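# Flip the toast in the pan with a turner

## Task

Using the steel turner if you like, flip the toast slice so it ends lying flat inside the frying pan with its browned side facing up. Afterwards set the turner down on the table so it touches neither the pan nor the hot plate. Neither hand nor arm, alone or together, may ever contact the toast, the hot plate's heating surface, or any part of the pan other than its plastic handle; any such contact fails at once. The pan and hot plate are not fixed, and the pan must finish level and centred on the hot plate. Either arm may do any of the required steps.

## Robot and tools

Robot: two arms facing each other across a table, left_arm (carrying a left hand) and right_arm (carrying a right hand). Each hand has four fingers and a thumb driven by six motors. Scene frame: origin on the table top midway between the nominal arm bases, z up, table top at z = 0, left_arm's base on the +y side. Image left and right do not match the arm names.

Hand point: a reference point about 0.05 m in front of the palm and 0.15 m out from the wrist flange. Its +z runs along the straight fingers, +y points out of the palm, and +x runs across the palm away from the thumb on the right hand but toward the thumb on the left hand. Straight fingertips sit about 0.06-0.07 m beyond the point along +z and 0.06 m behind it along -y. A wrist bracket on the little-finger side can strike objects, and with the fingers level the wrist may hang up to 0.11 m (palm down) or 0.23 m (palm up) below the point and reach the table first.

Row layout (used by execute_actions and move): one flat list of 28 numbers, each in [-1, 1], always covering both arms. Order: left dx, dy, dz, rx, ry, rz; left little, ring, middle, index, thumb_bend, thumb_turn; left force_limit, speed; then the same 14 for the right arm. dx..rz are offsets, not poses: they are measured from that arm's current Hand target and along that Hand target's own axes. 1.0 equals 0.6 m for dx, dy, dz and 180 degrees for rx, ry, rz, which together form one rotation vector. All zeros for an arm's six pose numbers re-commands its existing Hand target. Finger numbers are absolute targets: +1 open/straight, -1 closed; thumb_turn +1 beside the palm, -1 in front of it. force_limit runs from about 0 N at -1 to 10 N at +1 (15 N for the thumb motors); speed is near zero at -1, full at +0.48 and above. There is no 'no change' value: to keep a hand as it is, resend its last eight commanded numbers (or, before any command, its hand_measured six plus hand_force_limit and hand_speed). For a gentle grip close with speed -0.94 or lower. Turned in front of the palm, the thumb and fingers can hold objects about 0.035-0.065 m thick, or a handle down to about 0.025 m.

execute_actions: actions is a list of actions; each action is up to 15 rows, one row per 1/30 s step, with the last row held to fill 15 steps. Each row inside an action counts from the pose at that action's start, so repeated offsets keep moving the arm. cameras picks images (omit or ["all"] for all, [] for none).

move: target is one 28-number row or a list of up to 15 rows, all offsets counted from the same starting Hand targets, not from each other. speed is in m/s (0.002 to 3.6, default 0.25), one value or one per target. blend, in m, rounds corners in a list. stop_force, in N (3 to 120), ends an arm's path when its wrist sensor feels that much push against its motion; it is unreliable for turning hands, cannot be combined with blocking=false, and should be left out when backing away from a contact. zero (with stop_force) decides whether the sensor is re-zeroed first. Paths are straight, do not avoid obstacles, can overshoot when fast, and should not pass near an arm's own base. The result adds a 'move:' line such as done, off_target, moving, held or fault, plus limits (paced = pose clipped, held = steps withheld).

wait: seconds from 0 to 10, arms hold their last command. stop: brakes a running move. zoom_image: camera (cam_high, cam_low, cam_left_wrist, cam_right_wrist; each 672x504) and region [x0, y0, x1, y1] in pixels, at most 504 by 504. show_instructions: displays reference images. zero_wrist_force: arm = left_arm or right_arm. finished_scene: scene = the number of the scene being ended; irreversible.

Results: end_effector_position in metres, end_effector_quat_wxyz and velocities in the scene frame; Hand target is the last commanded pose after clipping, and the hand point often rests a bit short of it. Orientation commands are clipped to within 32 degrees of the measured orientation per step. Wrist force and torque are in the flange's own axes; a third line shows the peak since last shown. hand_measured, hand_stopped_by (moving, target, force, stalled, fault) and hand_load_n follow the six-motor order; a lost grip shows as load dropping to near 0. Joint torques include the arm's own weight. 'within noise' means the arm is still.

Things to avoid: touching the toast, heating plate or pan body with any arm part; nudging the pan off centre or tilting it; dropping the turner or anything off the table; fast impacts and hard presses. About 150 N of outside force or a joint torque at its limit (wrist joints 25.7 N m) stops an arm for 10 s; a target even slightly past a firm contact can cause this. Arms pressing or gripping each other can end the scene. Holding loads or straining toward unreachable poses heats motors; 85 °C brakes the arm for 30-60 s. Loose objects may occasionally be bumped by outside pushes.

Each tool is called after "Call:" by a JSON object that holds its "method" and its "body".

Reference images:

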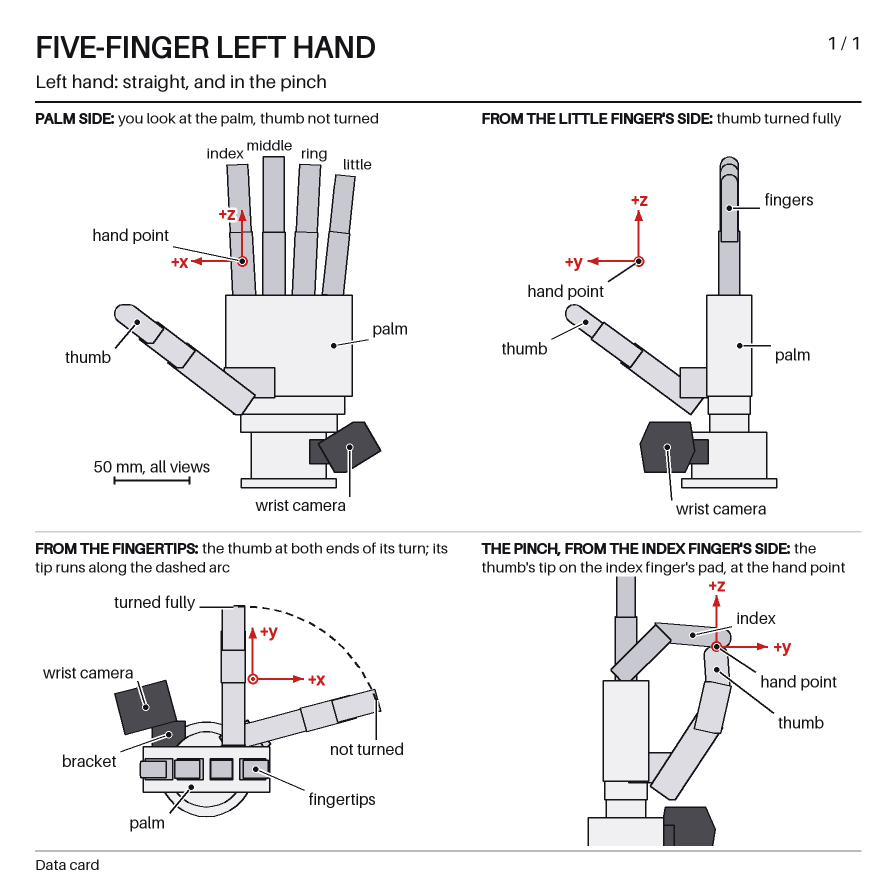

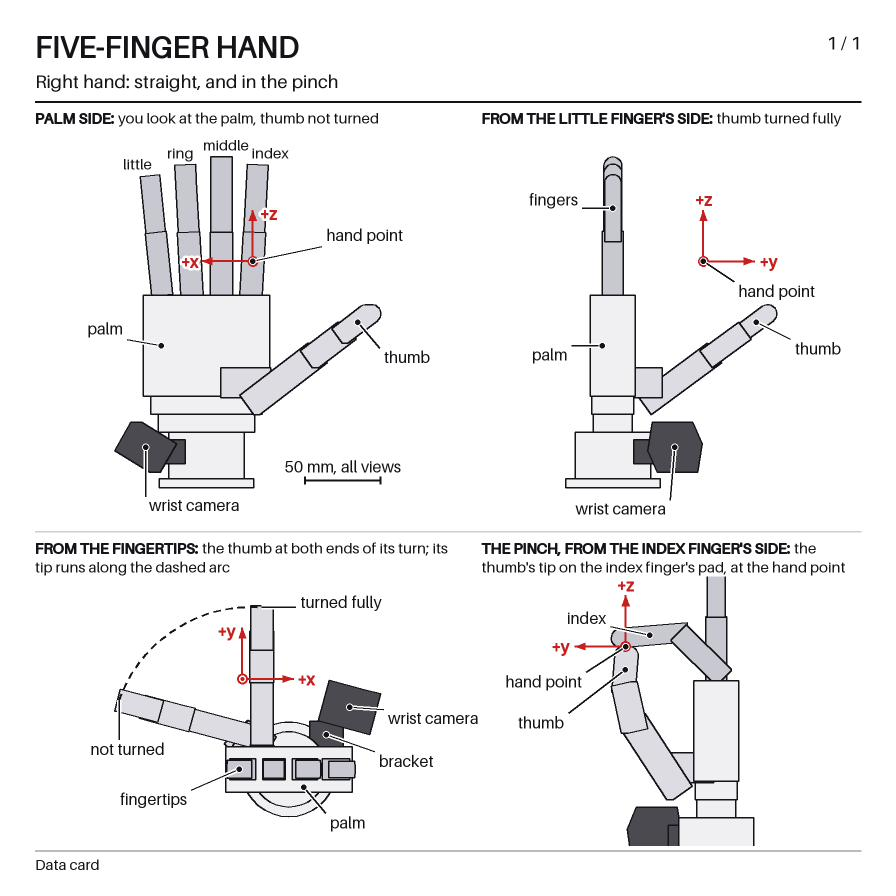

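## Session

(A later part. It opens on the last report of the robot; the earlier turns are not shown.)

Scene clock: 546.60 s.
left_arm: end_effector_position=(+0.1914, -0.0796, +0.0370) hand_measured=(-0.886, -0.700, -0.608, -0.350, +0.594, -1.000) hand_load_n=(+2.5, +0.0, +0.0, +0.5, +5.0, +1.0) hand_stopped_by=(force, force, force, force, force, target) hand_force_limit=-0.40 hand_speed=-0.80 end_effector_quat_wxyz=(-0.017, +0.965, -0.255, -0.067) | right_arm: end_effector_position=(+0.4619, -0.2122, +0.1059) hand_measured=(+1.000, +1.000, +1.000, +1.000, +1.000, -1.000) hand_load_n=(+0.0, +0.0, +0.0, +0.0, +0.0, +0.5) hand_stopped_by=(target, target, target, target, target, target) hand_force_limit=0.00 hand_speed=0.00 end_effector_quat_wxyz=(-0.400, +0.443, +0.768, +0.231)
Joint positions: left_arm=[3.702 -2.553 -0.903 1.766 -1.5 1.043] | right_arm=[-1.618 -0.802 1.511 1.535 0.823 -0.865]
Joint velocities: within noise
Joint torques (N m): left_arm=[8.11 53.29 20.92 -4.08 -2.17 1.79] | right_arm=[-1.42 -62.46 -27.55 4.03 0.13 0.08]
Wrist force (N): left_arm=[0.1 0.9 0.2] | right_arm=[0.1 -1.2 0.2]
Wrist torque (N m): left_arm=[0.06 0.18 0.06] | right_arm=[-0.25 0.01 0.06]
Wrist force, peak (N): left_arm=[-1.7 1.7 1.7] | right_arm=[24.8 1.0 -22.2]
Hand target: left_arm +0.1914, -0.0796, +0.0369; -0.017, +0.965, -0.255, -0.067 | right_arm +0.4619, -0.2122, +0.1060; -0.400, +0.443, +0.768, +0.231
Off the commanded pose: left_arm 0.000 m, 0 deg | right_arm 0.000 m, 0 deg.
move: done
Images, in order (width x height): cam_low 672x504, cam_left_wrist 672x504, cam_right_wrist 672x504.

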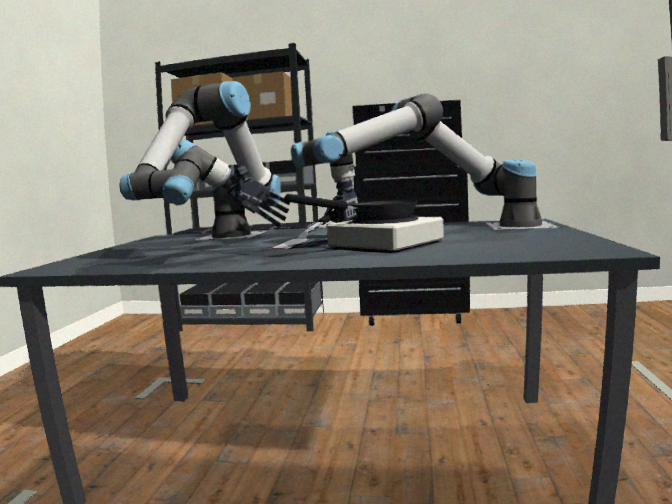

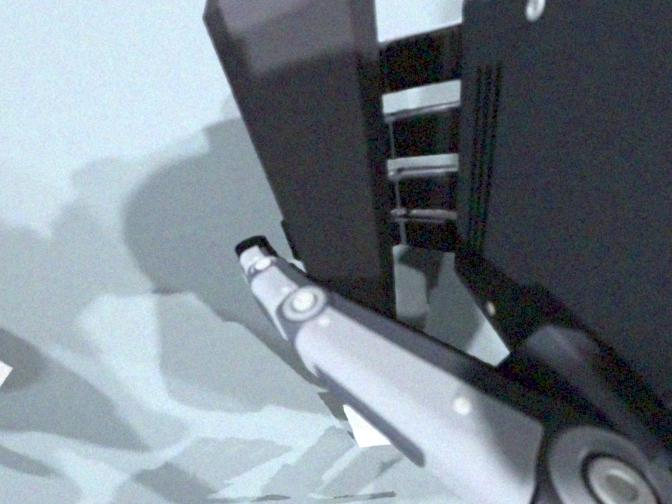

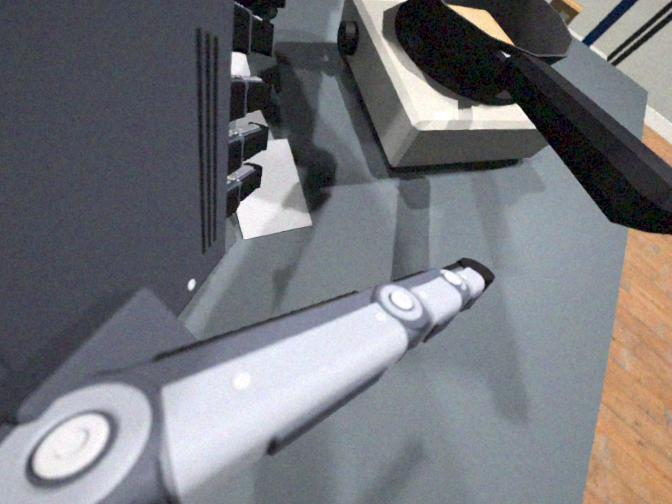

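Call:
{"method": "move", "body": {"target": [0,0,0,0,0,0,-1,-1,-1,-1,-0.6,-1,0,-0.8,0,0,0,0,0,0,1,1,1,1,1,-1,0,0], "cameras": ["cam_left_wrist"]}}

Call:
{"method": "move", "body": {"target": [0,0,-0.1667,0,0,0,-1,-1,-1,-1,-0.6,-1,0,-0.8,0,0,0,0,0,0,1,1,1,1,1,-1,0,0], "speed": 0.08}}

Scene clock: 553.60 s.
left_arm: end_effector_position=(+0.1914, -0.0796, +0.0369) hand_measured=(-0.902, -0.734, -1.000, -0.994, +0.578, -1.000) hand_load_n=(+0.0, +0.0, +0.0, +5.5, +0.0, +0.0) hand_stopped_by=(force, force, target, force, force, target) hand_force_limit=0.00 hand_speed=-0.80 end_effector_quat_wxyz=(-0.017, +0.965, -0.255, -0.067) | right_arm: end_effector_position=(+0.4619, -0.2122, +0.1060) hand_measured=(+1.000, +1.000, +1.000, +1.000, +1.000, -1.000) hand_load_n=(+0.0, +0.0, +0.0, +0.0, +0.0, +0.0) hand_stopped_by=(target, target, target, target, target, target) hand_force_limit=0.00 hand_speed=0.00 end_effector_quat_wxyz=(-0.400, +0.443, +0.768, +0.231)
Joint positions: left_arm=[3.702 -2.553 -0.903 1.766 -1.5 1.043] | right_arm=[-1.618 -0.802 1.511 1.535 0.823 -0.865]
Joint velocities: within noise
Joint torques (N m): left_arm=[8.19 52.71 17.2 -3.91 -0.38 2] | right_arm=[-10.98 -59.35 -21.76 4.08 1.18 -2.63]
Wrist force (N): left_arm=[0.1 0.3 0.9] | right_arm=[0.1 -1.3 -0.1]
Wrist torque (N m): left_arm=[0.03 -0.02 -0.05] | right_arm=[-0.26 0.01 0.06]
Wrist force, peak (N): left_arm=[0.2 0.9 1.2] | right_arm=[0.3 -1.6 0.0]
Hand target: left_arm +0.1914, -0.0796, +0.0369; -0.017, +0.965, -0.255, -0.067 | right_arm +0.4619, -0.2122, +0.1060; -0.400, +0.443, +0.768, +0.231
Off the commanded pose: left_arm 0.000 m, 0 deg | right_arm 0.000 m, 0 deg.
move: done
Images, in order (width x height): cam_left_wrist 672x504.

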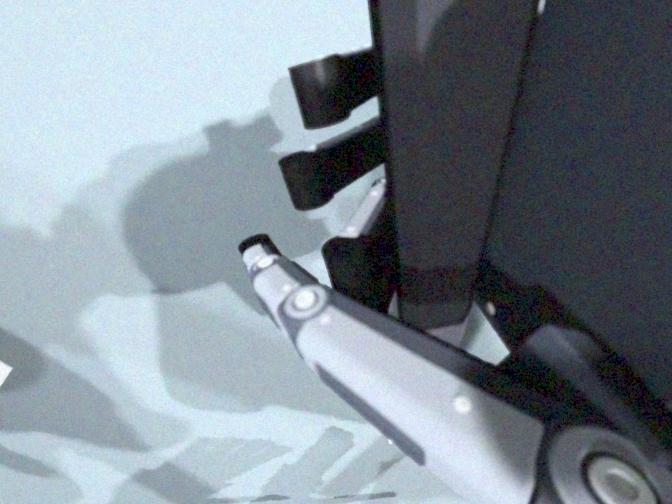

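Scene clock: 555.40 s.
left_arm: end_effector_position=(+0.2034, -0.0864, +0.1360) hand_measured=(-0.902, -0.734, -1.000, -0.994, +0.578, -1.000) hand_load_n=(+0.0, +0.0, +0.0, +3.0, +0.0, +0.0) hand_stopped_by=(force, force, target, force, force, target) hand_force_limit=0.00 hand_speed=-0.80 end_effector_quat_wxyz=(-0.017, +0.965, -0.255, -0.067) | right_arm: end_effector_position=(+0.4619, -0.2122, +0.1060) hand_measured=(+1.000, +1.000, +1.000, +1.000, +1.000, -1.000) hand_load_n=(+0.0, +0.0, +0.0, +0.0, +0.0, +0.5) hand_stopped_by=(target, target, target, target, target, target) hand_force_limit=0.00 hand_speed=0.00 end_effector_quat_wxyz=(-0.400, +0.443, +0.768, +0.231)
Joint positions: left_arm=[3.713 -2.522 -0.704 1.535 -1.502 1.054] | right_arm=[-1.618 -0.802 1.511 1.535 0.823 -0.865]
Joint velocities: within noise
Joint torques (N m): left_arm=[9.34 41.71 32.9 -5.35 -2.89 2.39] | right_arm=[-11.08 -58.84 -19.92 4.14 0.95 -2.6]
Wrist force (N): left_arm=[0.3 0.7 1.1] | right_arm=[0.1 -1.4 0.2]
Wrist torque (N m): left_arm=[0.06 -0.04 -0.08] | right_arm=[-0.28 0.01 0.05]
Wrist force, peak (N): left_arm=[0.6 0.8 1.8] | right_arm=[0.3 -1.5 0.0]
Hand target: left_arm +0.2034, -0.0864, +0.1360; -0.017, +0.965, -0.255, -0.067 | right_arm +0.4619, -0.2122, +0.1060; -0.400, +0.443, +0.768, +0.231
Off the commanded pose: left_arm 0.000 m, 0 deg | right_arm 0.000 m, 0 deg.
move: done

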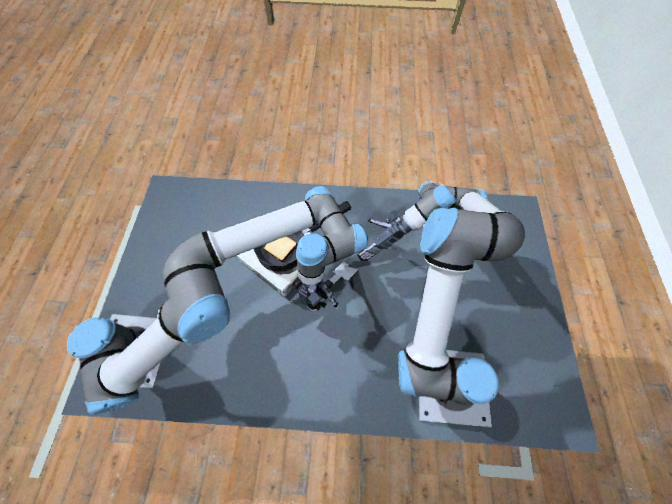

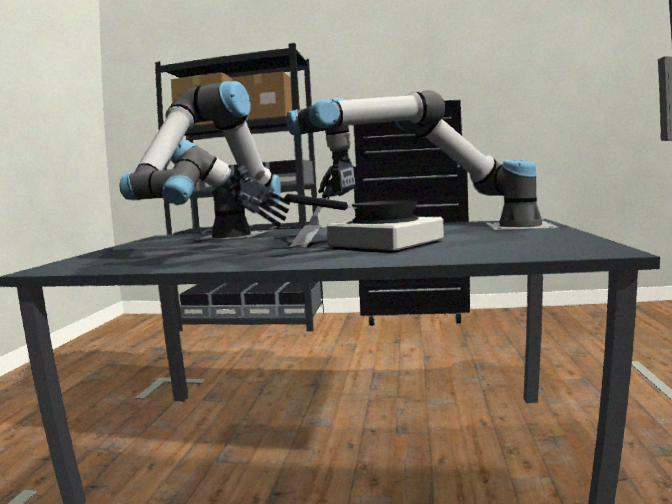

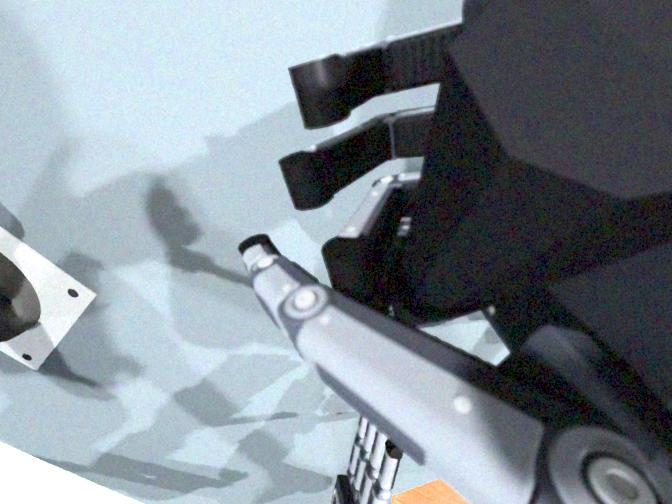

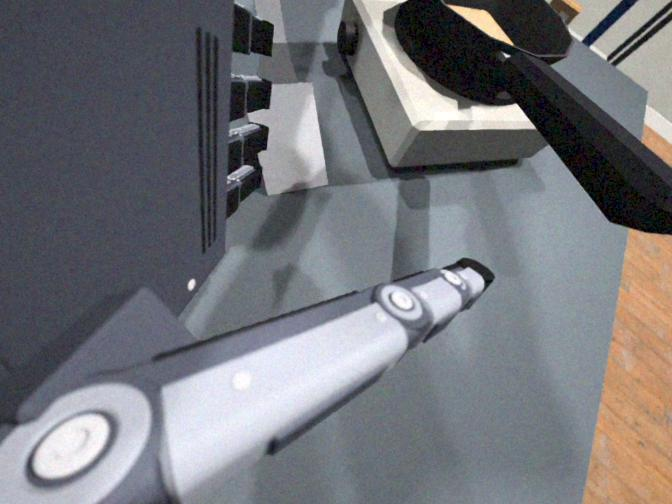

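Call:
{"method": "zoom_image", "body": {"camera": "cam_left_wrist", "region": [230, 0, 672, 340]}}

Call:
{"method": "zoom_image", "body": {"camera": "cam_low", "region": [250, 120, 410, 260]}}

Call:
{"method": "zoom_image", "body": {"camera": "cam_high", "region": [270, 210, 410, 350]}}

Scaled by 1.140.

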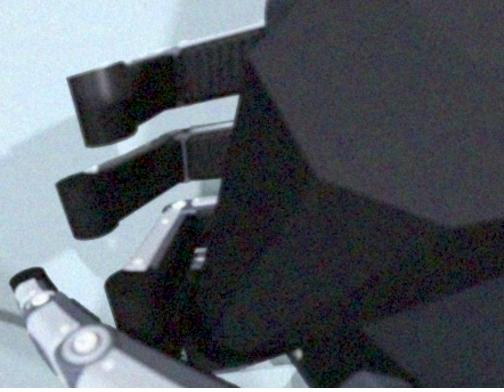

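Scaled by 3.150.

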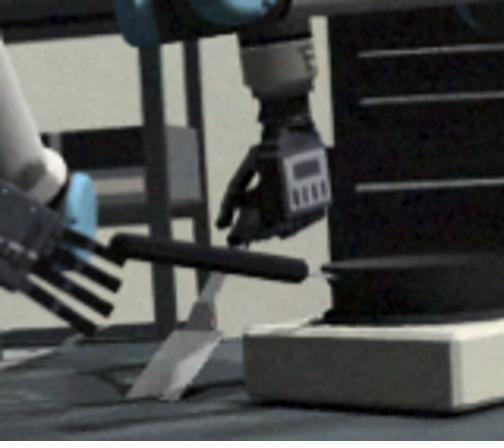

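Scaled by 3.600.

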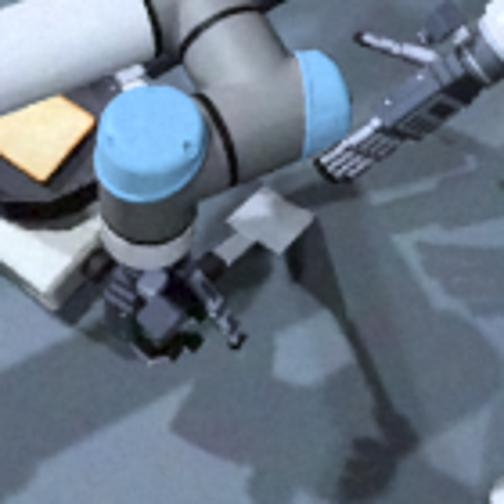

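Call:
{"method": "move", "body": {"target": [0,0,0.1667,0,0,0,-1,-1,-1,-1,-0.6,-1,0,-0.8,0,0,0,0,0,0,1,1,1,1,1,-1,0,0], "cameras": ["cam_left_wrist","cam_right_wrist"], "speed": 0.05, "stop_force": 12}}

Scene clock: 584.20 s.
left_arm: end_effector_position=(+0.1914, -0.0796, +0.0369) hand_measured=(-0.902, -0.734, -1.000, -0.994, +0.578, -1.000) hand_load_n=(+0.0, +0.0, +0.0, +2.0, -0.5, +0.0) hand_stopped_by=(force, force, target, force, force, target) hand_force_limit=0.00 hand_speed=-0.80 end_effector_quat_wxyz=(-0.017, +0.965, -0.255, -0.067) | right_arm: end_effector_position=(+0.4619, -0.2122, +0.1060) hand_measured=(+1.000, +1.000, +1.000, +1.000, +1.000, -1.000) hand_load_n=(+0.0, +0.0, -0.5, +0.0, +0.0, +0.0) hand_stopped_by=(target, target, target, target, target, target) hand_force_limit=0.00 hand_speed=0.00 end_effector_quat_wxyz=(-0.400, +0.443, +0.768, +0.231)
Joint positions: left_arm=[3.702 -2.553 -0.903 1.766 -1.5 1.043] | right_arm=[-1.618 -0.802 1.511 1.535 0.823 -0.865]
Joint velocities: within noise
Joint torques (N m): left_arm=[-9.26 40.36 6.04 -0.27 3.09 -2.83] | right_arm=[-10.76 -57.92 -12.9 4 1.04 -2.62]
Wrist force (N): left_arm=[0.0 0.3 0.5] | right_arm=[0.0 -1.2 -0.2]
Wrist torque (N m): left_arm=[0.04 -0.03 -0.08] | right_arm=[-0.23 0.02 0.05]
Wrist force, peak (N): left_arm=[0.5 0.4 1.3] | right_arm=[0.1 -1.7 0.1]
Hand target: left_arm +0.1914, -0.0796, +0.0369; -0.017, +0.965, -0.255, -0.067 | right_arm +0.4619, -0.2122, +0.1060; -0.400, +0.443, +0.768, +0.231
Off the commanded pose: left_arm 0.000 m, 0 deg | right_arm 0.000 m, 0 deg.
move: done
Images, in order (width x height): cam_left_wrist 672x504, cam_right_wrist 672x504.

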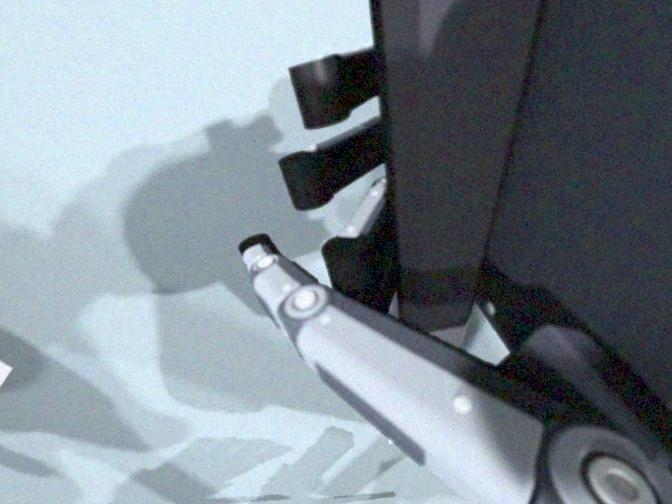

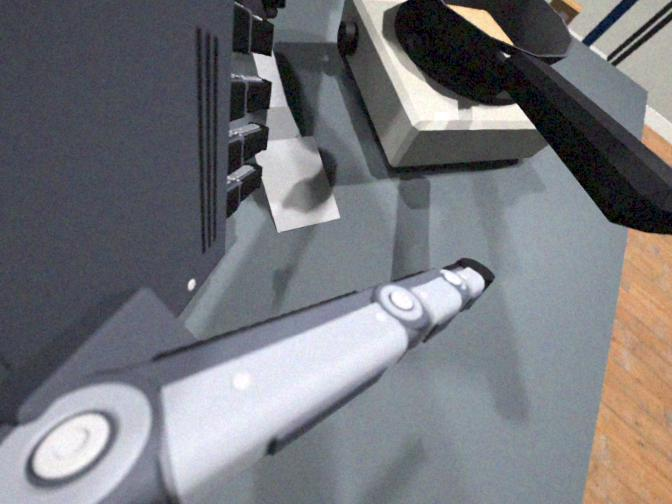

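Call:
{"method": "move", "body": {"target": [0,0,0,0,0,0,-1,-1,-1,-1,1,-1,0,-0.5,0,0,0,0,0,0,1,1,1,1,1,-1,0,0], "cameras": []}}

Call:
{"method": "move", "body": {"target": [0,0,0,0,0,0,0,0,0,0,1,-1,0,-0.8,0,0,0,0,0,0,1,1,1,1,1,-1,0,0], "cameras": ["cam_left_wrist","cam_right_wrist"]}}

Call:
{"method": "zoom_image", "body": {"camera": "cam_right_wrist", "region": [200, 0, 400, 250]}}

Scene clock: 595.03 s.
left_arm: end_effector_position=(+0.1914, -0.0796, +0.0369) hand_measured=(-0.902, -0.734, -1.000, -0.994, +1.000, -1.000) hand_load_n=(+0.0, +0.0, +0.0, +2.0, +0.0, +0.0) hand_stopped_by=(force, force, target, force, target, target) hand_force_limit=0.00 hand_speed=-0.50 end_effector_quat_wxyz=(-0.017, +0.965, -0.255, -0.067) | right_arm: end_effector_position=(+0.4619, -0.2122, +0.1060) hand_measured=(+1.000, +1.000, +1.000, +1.000, +1.000, -1.000) hand_load_n=(+0.0, +0.0, +0.0, +0.0, +0.0, +0.5) hand_stopped_by=(target, target, target, target, target, target) hand_force_limit=0.00 hand_speed=0.00 end_effector_quat_wxyz=(-0.400, +0.443, +0.768, +0.231)
Joint positions: left_arm=[3.702 -2.553 -0.903 1.766 -1.5 1.043] | right_arm=[-1.618 -0.802 1.511 1.535 0.823 -0.865]
Joint velocities: within noise
Joint torques (N m): left_arm=[-7.64 41.59 8.35 -0.49 2.83 -2.85] | right_arm=[-10.74 -56.67 -8.24 3.87 1.04 -2.59]
Wrist force (N): left_arm=[0.0 0.3 0.8] | right_arm=[0.1 -1.3 0.0]
Wrist torque (N m): left_arm=[0.03 -0.02 -0.09] | right_arm=[-0.26 0.01 0.05]
Wrist force, peak (N): left_arm=[0.1 0.7 1.0] | right_arm=[0.2 -1.5 0.0]
Hand target: left_arm +0.1914, -0.0796, +0.0369; -0.017, +0.965, -0.255, -0.067 | right_arm +0.4619, -0.2122, +0.1060; -0.400, +0.443, +0.768, +0.231
Off the commanded pose: left_arm 0.000 m, 0 deg | right_arm 0.000 m, 0 deg.
move: done
No camera images: "cameras" was empty.

Scene clock: 597.10 s.
left_arm: end_effector_position=(+0.1914, -0.0796, +0.0369) hand_measured=(+0.000, +0.000, +0.000, +0.000, +1.000, -1.000) hand_load_n=(+0.0, +0.0, +0.0, +0.5, +0.0, +0.0) hand_stopped_by=(target, target, target, target, target, target) hand_force_limit=0.00 hand_speed=-0.80 end_effector_quat_wxyz=(-0.017, +0.965, -0.255, -0.067) | right_arm: end_effector_position=(+0.4619, -0.2122, +0.1060) hand_measured=(+1.000, +1.000, +1.000, +1.000, +1.000, -1.000) hand_load_n=(+0.0, +0.0, +0.0, +0.0, +0.0, +0.5) hand_stopped_by=(target, target, target, target, target, target) hand_force_limit=0.00 hand_speed=0.00 end_effector_quat_wxyz=(-0.400, +0.443, +0.768, +0.231)
Joint positions: left_arm=[3.702 -2.553 -0.903 1.766 -1.5 1.043] | right_arm=[-1.618 -0.802 1.511 1.535 0.823 -0.865]
Joint velocities: within noise
Joint torques (N m): left_arm=[-8.62 43.03 8.92 -0.48 2.47 -2.7] | right_arm=[-11.08 -56.74 -5.55 3.84 1.05 -2.57]
Wrist force (N): left_arm=[0.0 0.9 0.9] | right_arm=[0.1 -1.4 0.2]
Wrist torque (N m): left_arm=[0.13 0.00 -0.11] | right_arm=[-0.28 0.01 0.05]
Wrist force, peak (N): left_arm=[0.0 0.7 1.2] | right_arm=[0.1 -1.5 -0.2]
Hand target: left_arm +0.1914, -0.0796, +0.0369; -0.017, +0.965, -0.255, -0.067 | right_arm +0.4619, -0.2122, +0.1060; -0.400, +0.443, +0.768, +0.231
Off the commanded pose: left_arm 0.000 m, 0 deg | right_arm 0.000 m, 0 deg.
move: done
Images, in order (width x height): cam_left_wrist 672x504, cam_right_wrist 672x504.

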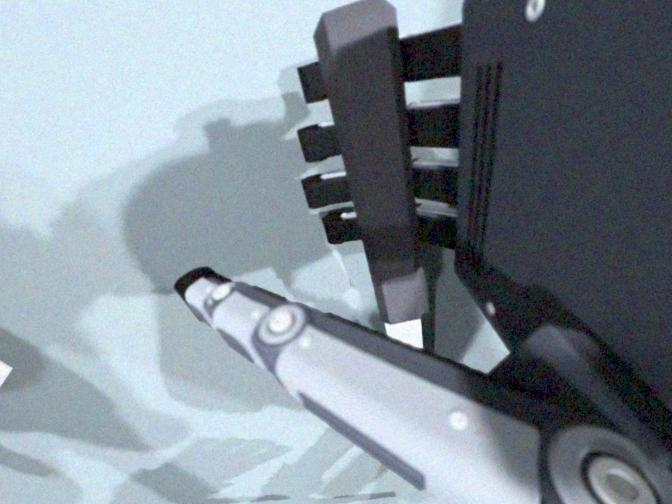

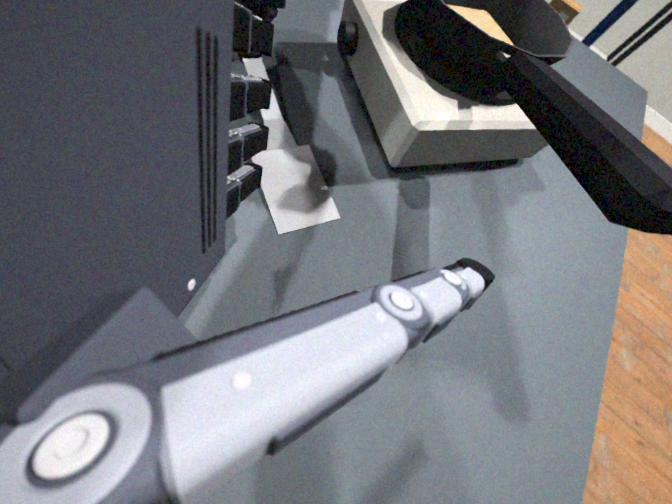

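Scaled by 2.016.

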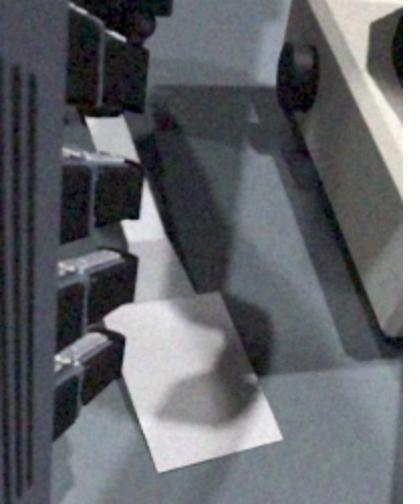

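Call:
{"method": "move", "body": {"target": [0,0,0,0,0,0,0,0,0,0,-0.9,-1,-0.2,-0.8,0,0,0,0,0,0,1,1,1,1,1,-1,0,0], "cameras": ["cam_left_wrist"]}}

Call:
{"method": "zoom_image", "body": {"camera": "cam_left_wrist", "region": [200, 0, 560, 360]}}

Scene clock: 606.80 s.
left_arm: end_effector_position=(+0.1914, -0.0796, +0.0369) hand_measured=(+0.000, +0.000, +0.000, +0.000, -0.112, -1.000) hand_load_n=(+0.0, +0.0, +0.0, +1.0, +6.5, +0.0) hand_stopped_by=(target, target, target, target, force, target) hand_force_limit=-0.20 hand_speed=-0.80 end_effector_quat_wxyz=(-0.017, +0.965, -0.255, -0.067) | right_arm: end_effector_position=(+0.4619, -0.2122, +0.1060) hand_measured=(+1.000, +1.000, +1.000, +1.000, +1.000, -1.000) hand_load_n=(+0.0, +0.0, +0.0, +0.0, +0.0, +0.5) hand_stopped_by=(target, target, target, target, target, target) hand_force_limit=0.00 hand_speed=0.00 end_effector_quat_wxyz=(-0.400, +0.443, +0.768, +0.231)
Joint positions: left_arm=[3.702 -2.553 -0.903 1.766 -1.5 1.043] | right_arm=[-1.618 -0.802 1.511 1.535 0.823 -0.865]
Joint velocities: within noise
Joint torques (N m): left_arm=[-6.24 49.31 13.94 -1.28 -1.28 -2.7] | right_arm=[-10.64 -54.51 -2.71 3.81 1.02 -2.48]
Wrist force (N): left_arm=[0.5 0.0 1.0] | right_arm=[0.1 -1.3 0.1]
Wrist torque (N m): left_arm=[0.03 -0.05 -0.11] | right_arm=[-0.27 0.01 0.06]
Wrist force, peak (N): left_arm=[0.4 0.4 1.3] | right_arm=[0.1 -1.6 0.1]
Hand target: left_arm +0.1914, -0.0796, +0.0369; -0.017, +0.965, -0.255, -0.067 | right_arm +0.4619, -0.2122, +0.1060; -0.400, +0.443, +0.768, +0.231
Off the commanded pose: left_arm 0.000 m, 0 deg | right_arm 0.000 m, 0 deg.
move: done
Images, in order (width x height): cam_left_wrist 672x504.

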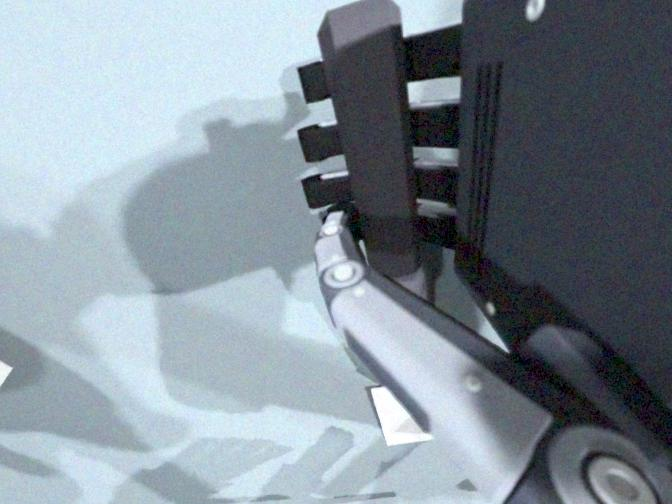

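Scaled by 1.400.

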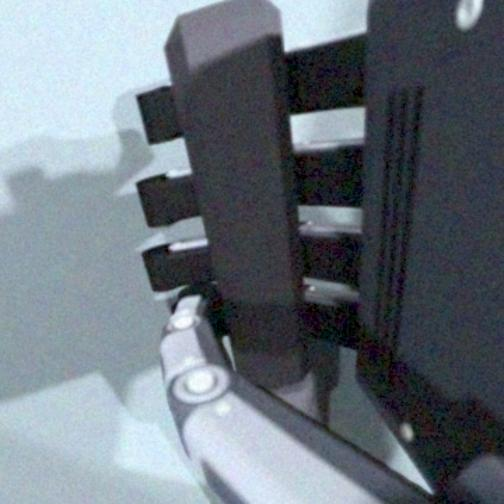

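Call:
{"method": "move", "body": {"target": [0,0,0,0,0,0,-0.95,-0.95,-0.95,-0.95,-0.9,-1,-0.4,-0.85,0,0,0,0,0,0,1,1,1,1,1,-1,0,0], "cameras": ["cam_left_wrist"]}}

Call:
{"method": "zoom_image", "body": {"camera": "cam_left_wrist", "region": [200, 0, 560, 360]}}

Scene clock: 610.33 s.
left_arm: end_effector_position=(+0.1914, -0.0796, +0.0369) hand_measured=(-0.178, -0.138, -0.096, -0.040, -0.112, -1.000) hand_load_n=(+2.5, +0.0, +0.0, +0.0, +4.0, +1.5) hand_stopped_by=(force, force, force, force, force, target) hand_force_limit=-0.40 hand_speed=-0.85 end_effector_quat_wxyz=(-0.017, +0.965, -0.255, -0.067) | right_arm: end_effector_position=(+0.4619, -0.2122, +0.1060) hand_measured=(+1.000, +1.000, +1.000, +1.000, +1.000, -1.000) hand_load_n=(+0.0, +0.0, +0.0, +0.0, +0.0, +0.5) hand_stopped_by=(target, target, target, target, target, target) hand_force_limit=0.00 hand_speed=0.00 end_effector_quat_wxyz=(-0.400, +0.443, +0.768, +0.231)
Joint positions: left_arm=[3.702 -2.553 -0.903 1.766 -1.5 1.043] | right_arm=[-1.618 -0.802 1.511 1.535 0.823 -0.865]
Joint velocities: within noise
Joint torques (N m): left_arm=[-6.55 51.98 17.81 -1.28 -2.31 -2.55] | right_arm=[-10.85 -53.82 -2.55 3.7 0.92 -2.67]
Wrist force (N): left_arm=[0.2 0.5 0.5] | right_arm=[0.1 -1.1 0.0]
Wrist torque (N m): left_arm=[0.05 0.08 -0.04] | right_arm=[-0.24 0.00 0.07]
Wrist force, peak (N): left_arm=[0.4 0.2 1.2] | right_arm=[0.1 -1.6 0.0]
Hand target: left_arm +0.1914, -0.0796, +0.0369; -0.017, +0.965, -0.255, -0.067 | right_arm +0.4619, -0.2122, +0.1060; -0.400, +0.443, +0.768, +0.231
Off the commanded pose: left_arm 0.000 m, 0 deg | right_arm 0.000 m, 0 deg.
move: done
Images, in order (width x height): cam_left_wrist 672x504.

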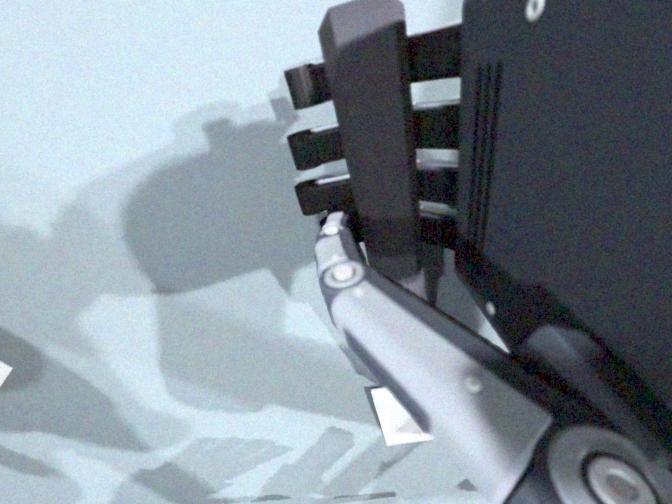

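Scaled by 1.400.

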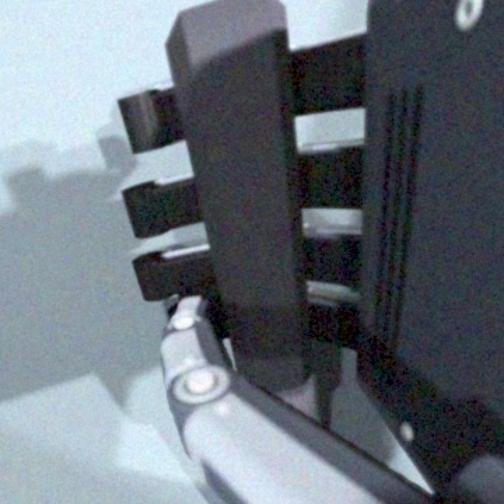

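Call:
{"method": "move", "body": {"target": [0,0,-0.1667,0,0,0,-0.95,-0.95,-0.95,-0.95,-0.9,-1,-0.4,-0.85,0,0,0,0,0,0,1,1,1,1,1,-1,0,0], "speed": 0.08}}

Call:
{"method": "zoom_image", "body": {"camera": "cam_left_wrist", "region": [200, 0, 560, 360]}}

Call:
{"method": "zoom_image", "body": {"camera": "cam_low", "region": [250, 120, 410, 260]}}

Scene clock: 614.37 s.
left_arm: end_effector_position=(+0.2034, -0.0864, +0.1360) hand_measured=(-0.180, -0.138, -0.096, -0.040, -0.112, -1.000) hand_load_n=(+0.0, +0.0, +0.0, +0.5, +0.5, +0.0) hand_stopped_by=(force, force, force, force, force, target) hand_force_limit=-0.40 hand_speed=-0.85 end_effector_quat_wxyz=(-0.017, +0.965, -0.255, -0.067) | right_arm: end_effector_position=(+0.4619, -0.2122, +0.1060) hand_measured=(+1.000, +1.000, +1.000, +1.000, +1.000, -1.000) hand_load_n=(+0.0, +0.0, +0.0, +0.0, +0.0, +0.0) hand_stopped_by=(target, target, target, target, target, target) hand_force_limit=0.00 hand_speed=0.00 end_effector_quat_wxyz=(-0.400, +0.443, +0.768, +0.231)
Joint positions: left_arm=[3.713 -2.522 -0.704 1.535 -1.502 1.054] | right_arm=[-1.618 -0.802 1.511 1.535 0.823 -0.865]
Joint velocities: within noise
Joint torques (N m): left_arm=[9.8 41.82 31.38 -4.89 -2.85 2.24] | right_arm=[-10.74 -53.09 -2.78 3.58 0.91 -2.56]
Wrist force (N): left_arm=[0.4 0.4 1.0] | right_arm=[0.1 -1.2 0.2]
Wrist torque (N m): left_arm=[0.03 -0.02 -0.07] | right_arm=[-0.25 0.01 0.06]
Wrist force, peak (N): left_arm=[0.5 0.3 1.5] | right_arm=[0.1 -1.5 0.2]
Hand target: left_arm +0.2034, -0.0864, +0.1360; -0.017, +0.965, -0.255, -0.067 | right_arm +0.4619, -0.2122, +0.1060; -0.400, +0.443, +0.768, +0.231
Off the commanded pose: left_arm 0.000 m, 0 deg | right_arm 0.000 m, 0 deg.
move: done

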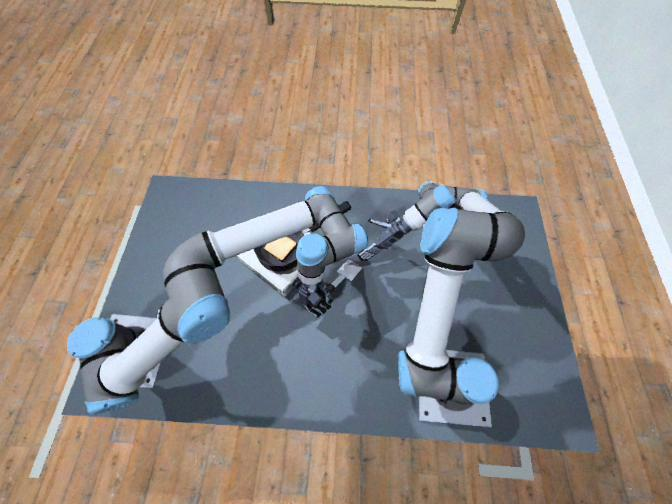

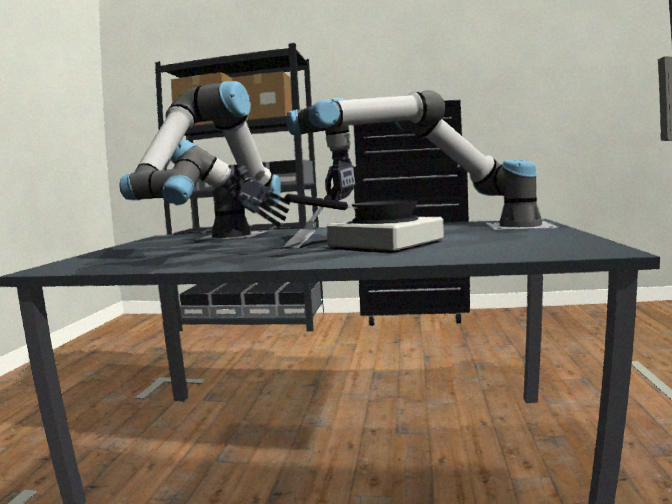

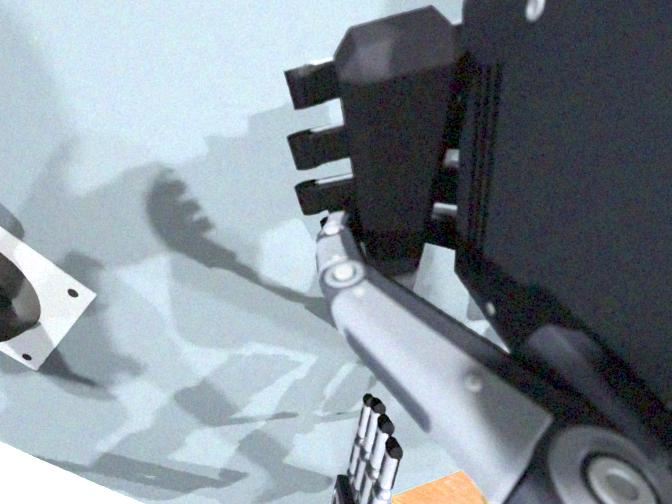

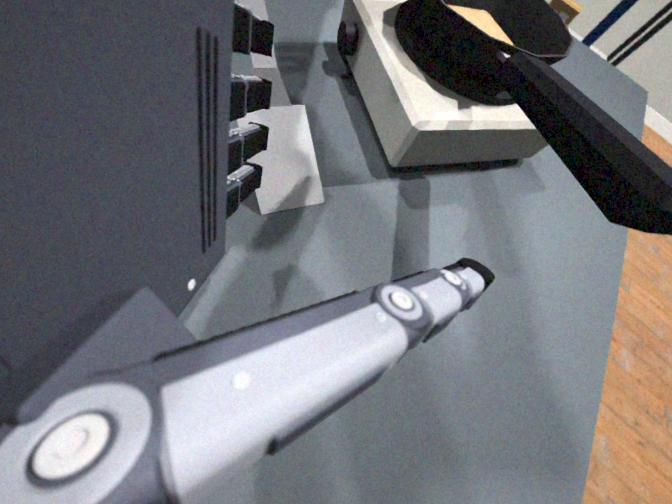

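Scaled by 1.400.

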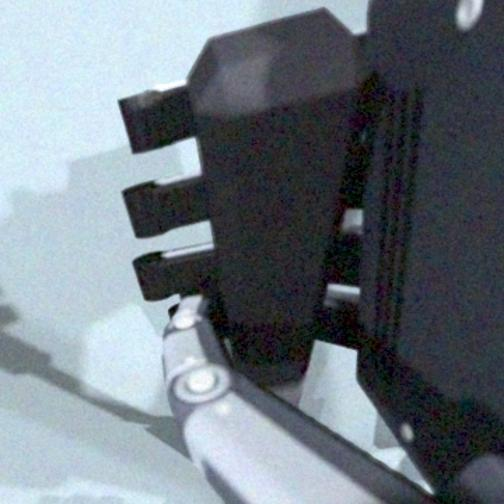

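Scaled by 3.150.

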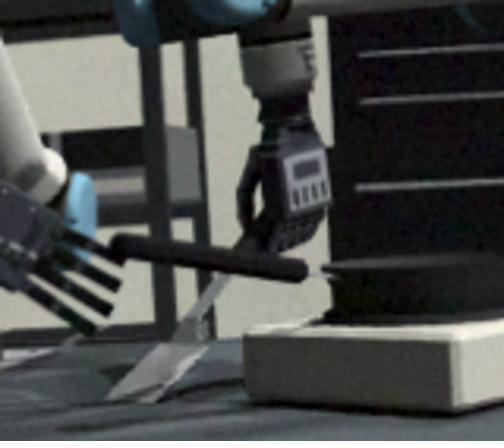

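Call:
{"method": "move", "body": {"target": [0,0,0.1667,0,0,0,-0.95,-0.95,-0.95,-0.95,-0.9,-1,-0.4,-0.85,0,0,0,0,0,0,1,1,1,1,1,-1,0,0], "cameras": [], "speed": 0.08, "stop_force": 12}}

Call:
{"method": "move", "body": {"target": [0,0,0,0,0,0,0,0,0,0,1,-1,-0.4,-0.5,0,0,0,0,0,0,1,1,1,1,1,-1,0,0], "cameras": ["cam_left_wrist","cam_right_wrist"]}}

Scene clock: 629.60 s.
left_arm: end_effector_position=(+0.1914, -0.0796, +0.0369) hand_measured=(-0.180, -0.138, -0.096, -0.040, -0.112, -1.000) hand_load_n=(+0.5, +0.0, +0.0, +0.0, +0.5, +0.5) hand_stopped_by=(force, force, force, force, force, target) hand_force_limit=-0.40 hand_speed=-0.85 end_effector_quat_wxyz=(-0.017, +0.965, -0.255, -0.067) | right_arm: end_effector_position=(+0.4619, -0.2122, +0.1060) hand_measured=(+1.000, +1.000, +1.000, +1.000, +1.000, -1.000) hand_load_n=(+0.0, +0.0, +0.0, +0.0, +0.0, +0.5) hand_stopped_by=(target, target, target, target, target, target) hand_force_limit=0.00 hand_speed=0.00 end_effector_quat_wxyz=(-0.400, +0.443, +0.768, +0.231)
Joint positions: left_arm=[3.702 -2.553 -0.903 1.766 -1.5 1.043] | right_arm=[-1.618 -0.802 1.511 1.535 0.823 -0.865]
Joint velocities: within noise
Joint torques (N m): left_arm=[-6.64 42.55 6.33 -0.2 3.12 -2.8] | right_arm=[-10.72 -52.2 -2.36 3.51 0.92 -2.54]
Wrist force (N): left_arm=[0.0 0.6 0.4] | right_arm=[0.1 -1.3 -0.1]
Wrist torque (N m): left_arm=[0.10 0.00 -0.08] | right_arm=[-0.25 0.02 0.06]
Wrist force, peak (N): left_arm=[0.7 0.5 1.2] | right_arm=[0.1 -1.6 0.1]
Hand target: left_arm +0.1914, -0.0796, +0.0369; -0.017, +0.965, -0.255, -0.067 | right_arm +0.4619, -0.2122, +0.1060; -0.400, +0.443, +0.768, +0.231
Off the commanded pose: left_arm 0.000 m, 0 deg | right_arm 0.000 m, 0 deg.
move: done
No camera images: "cameras" was empty.

Scene clock: 631.43 s.
left_arm: end_effector_position=(+0.1914, -0.0796, +0.0369) hand_measured=(+0.000, +0.000, +0.000, +0.000, +1.000, -1.000) hand_load_n=(+0.0, +0.0, +0.0, +0.5, -0.5, +0.0) hand_stopped_by=(target, target, target, target, target, target) hand_force_limit=-0.40 hand_speed=-0.50 end_effector_quat_wxyz=(-0.017, +0.965, -0.255, -0.067) | right_arm: end_effector_position=(+0.4619, -0.2122, +0.1060) hand_measured=(+1.000, +1.000, +1.000, +1.000, +1.000, -1.000) hand_load_n=(+0.0, +0.0, +0.0, +0.0, +0.0, +0.5) hand_stopped_by=(target, target, target, target, target, target) hand_force_limit=0.00 hand_speed=0.00 end_effector_quat_wxyz=(-0.400, +0.443, +0.768, +0.231)
Joint positions: left_arm=[3.702 -2.553 -0.903 1.766 -1.5 1.043] | right_arm=[-1.618 -0.802 1.511 1.535 0.823 -0.865]
Joint velocities: within noise
Joint torques (N m): left_arm=[-6.5 44.63 7.65 -2.35 1.27 -1.91] | right_arm=[-10.71 -51.94 -2.58 3.44 1.01 -2.61]
Wrist force (N): left_arm=[0.3 0.5 1.2] | right_arm=[0.2 -1.2 0.3]
Wrist torque (N m): left_arm=[0.04 -0.03 -0.08] | right_arm=[-0.27 -0.01 0.06]
Wrist force, peak (N): left_arm=[0.3 0.5 1.2] | right_arm=[0.3 -1.6 0.0]
Hand target: left_arm +0.1914, -0.0796, +0.0369; -0.017, +0.965, -0.255, -0.067 | right_arm +0.4619, -0.2122, +0.1060; -0.400, +0.443, +0.768, +0.231
Off the commanded pose: left_arm 0.000 m, 0 deg | right_arm 0.000 m, 0 deg.
move: done
Images, in order (width x height): cam_left_wrist 672x504, cam_right_wrist 672x504.

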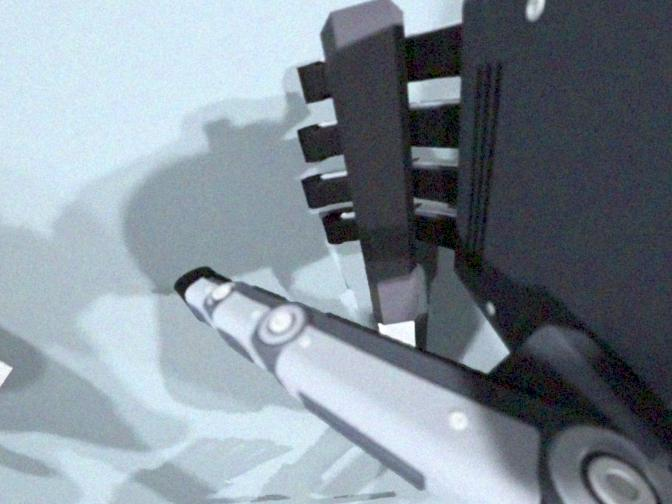

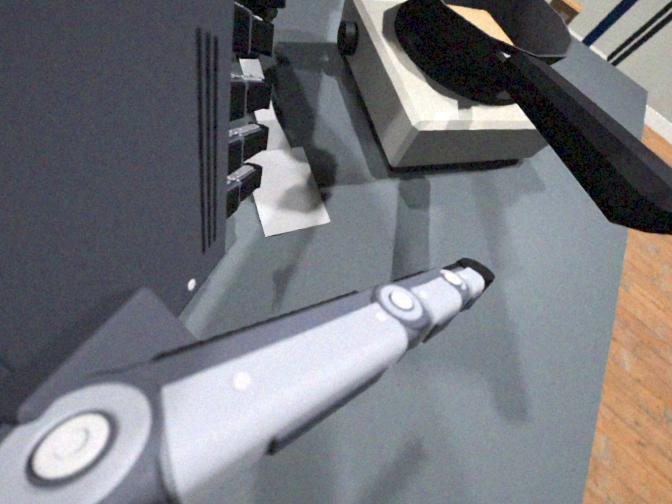

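Call:
{"method": "move", "body": {"target": [0,0,0,0,0,0,0,0,0,0,1,-1,-0.4,-0.5,-0.0277,0.0225,0.0507,0,0,0,1,1,1,1,1,-1,0,0], "cameras": [], "speed": 0.1}}

Call:
{"method": "move", "body": {"target": [0,0,0,0,0,0,0,0,0,0,1,-1,-0.4,-0.5,-0.0505,0,0.0354,0,0,0,1,1,1,1,1,-1,0,0], "cameras": ["cam_left_wrist","cam_right_wrist"], "speed": 0.02, "stop_force": 4}}

Scene clock: 640.83 s.
left_arm: end_effector_position=(+0.1914, -0.0796, +0.0369) hand_measured=(+0.000, +0.000, +0.000, +0.000, +1.000, -1.000) hand_load_n=(+0.0, +0.0, +0.0, +0.5, +0.0, +0.0) hand_stopped_by=(target, target, target, target, target, target) hand_force_limit=-0.40 hand_speed=-0.50 end_effector_quat_wxyz=(-0.017, +0.965, -0.255, -0.067) | right_arm: end_effector_position=(+0.4658, -0.1922, +0.0751) hand_measured=(+1.000, +1.000, +1.000, +1.000, +1.000, -1.000) hand_load_n=(+0.0, +0.0, +0.0, +0.0, +0.0, +0.0) hand_stopped_by=(target, target, target, target, target, target) hand_force_limit=0.00 hand_speed=0.00 end_effector_quat_wxyz=(-0.400, +0.443, +0.768, +0.231)
Joint positions: left_arm=[3.702 -2.553 -0.903 1.766 -1.5 1.043] | right_arm=[-1.579 -0.739 1.481 1.473 0.799 -0.822]
Joint velocities: within noise
Joint torques (N m): left_arm=[-5.25 50.69 10.27 -4.86 -2.53 -0.62] | right_arm=[8.94 -35.27 -27.83 0.79 -2.34 2.08]
Wrist force (N): left_arm=[0.1 0.4 0.7] | right_arm=[0.1 -1.1 0.0]
Wrist torque (N m): left_arm=[0.06 0.00 -0.09] | right_arm=[-0.24 0.02 0.08]
Wrist force, peak (N): left_arm=[0.1 0.5 1.3] | right_arm=[0.3 -1.6 -0.2]
Hand target: left_arm +0.1914, -0.0796, +0.0369; -0.017, +0.965, -0.255, -0.067 | right_arm +0.4659, -0.1922, +0.0750; -0.400, +0.443, +0.768, +0.231
Off the commanded pose: left_arm 0.000 m, 0 deg | right_arm 0.000 m, 0 deg.
move: done
No camera images: "cameras" was empty.

Scene clock: 643.37 s.
left_arm: end_effector_position=(+0.1914, -0.0796, +0.0369) hand_measured=(+0.000, +0.000, +0.000, +0.000, +1.000, -1.000) hand_load_n=(+0.0, +0.0, +0.0, +1.0, +0.0, +0.0) hand_stopped_by=(target, target, target, target, target, target) hand_force_limit=-0.40 hand_speed=-0.50 end_effector_quat_wxyz=(-0.017, +0.965, -0.255, -0.067) | right_arm: end_effector_position=(+0.4658, -0.1921, +0.0467) hand_measured=(+1.000, +1.000, +1.000, +1.000, +1.000, -1.000) hand_load_n=(+0.0, +0.0, +0.0, +0.0, +0.0, +0.0) hand_stopped_by=(target, target, target, target, target, target) hand_force_limit=0.00 hand_speed=0.00 end_effector_quat_wxyz=(-0.400, +0.443, +0.768, +0.231)
Joint positions: left_arm=[3.702 -2.553 -0.903 1.766 -1.5 1.043] | right_arm=[-1.579 -0.693 1.483 1.426 0.799 -0.822]
Joint velocities: within noise
Joint torques (N m): left_arm=[-4.9 51.19 12.67 -4.78 -2.67 0.6] | right_arm=[9.41 -60.42 -12.65 3.52 1.64 1.96]
Wrist force (N): left_arm=[0.5 0.3 1.2] | right_arm=[3.2 -0.9 -1.9]
Wrist torque (N m): left_arm=[0.03 -0.06 -0.06] | right_arm=[-0.08 0.16 0.26]
Wrist force, peak (N): left_arm=[0.5 0.4 2.2] | right_arm=[8.5 -1.2 -7.6]
Hand target: left_arm +0.1914, -0.0796, +0.0369; -0.017, +0.965, -0.255, -0.067 | right_arm +0.4658, -0.1921, +0.0467; -0.400, +0.443, +0.768, +0.231 (not the last commanded pose)
Off the commanded pose: left_arm 0.000 m, 0 deg | right_arm 0.009 m, 0 deg.
move: contact (right_arm)
Images, in order (width x height): cam_left_wrist 672x504, cam_right_wrist 672x504.

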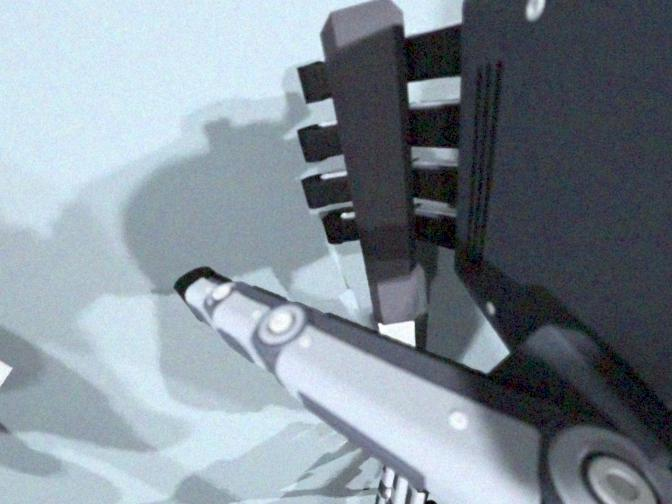

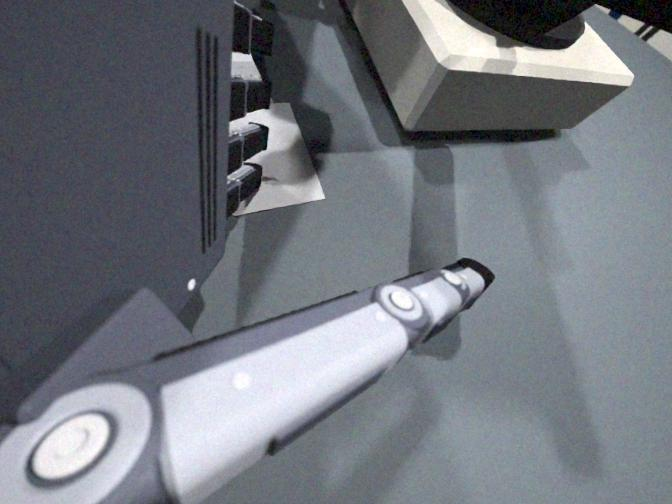

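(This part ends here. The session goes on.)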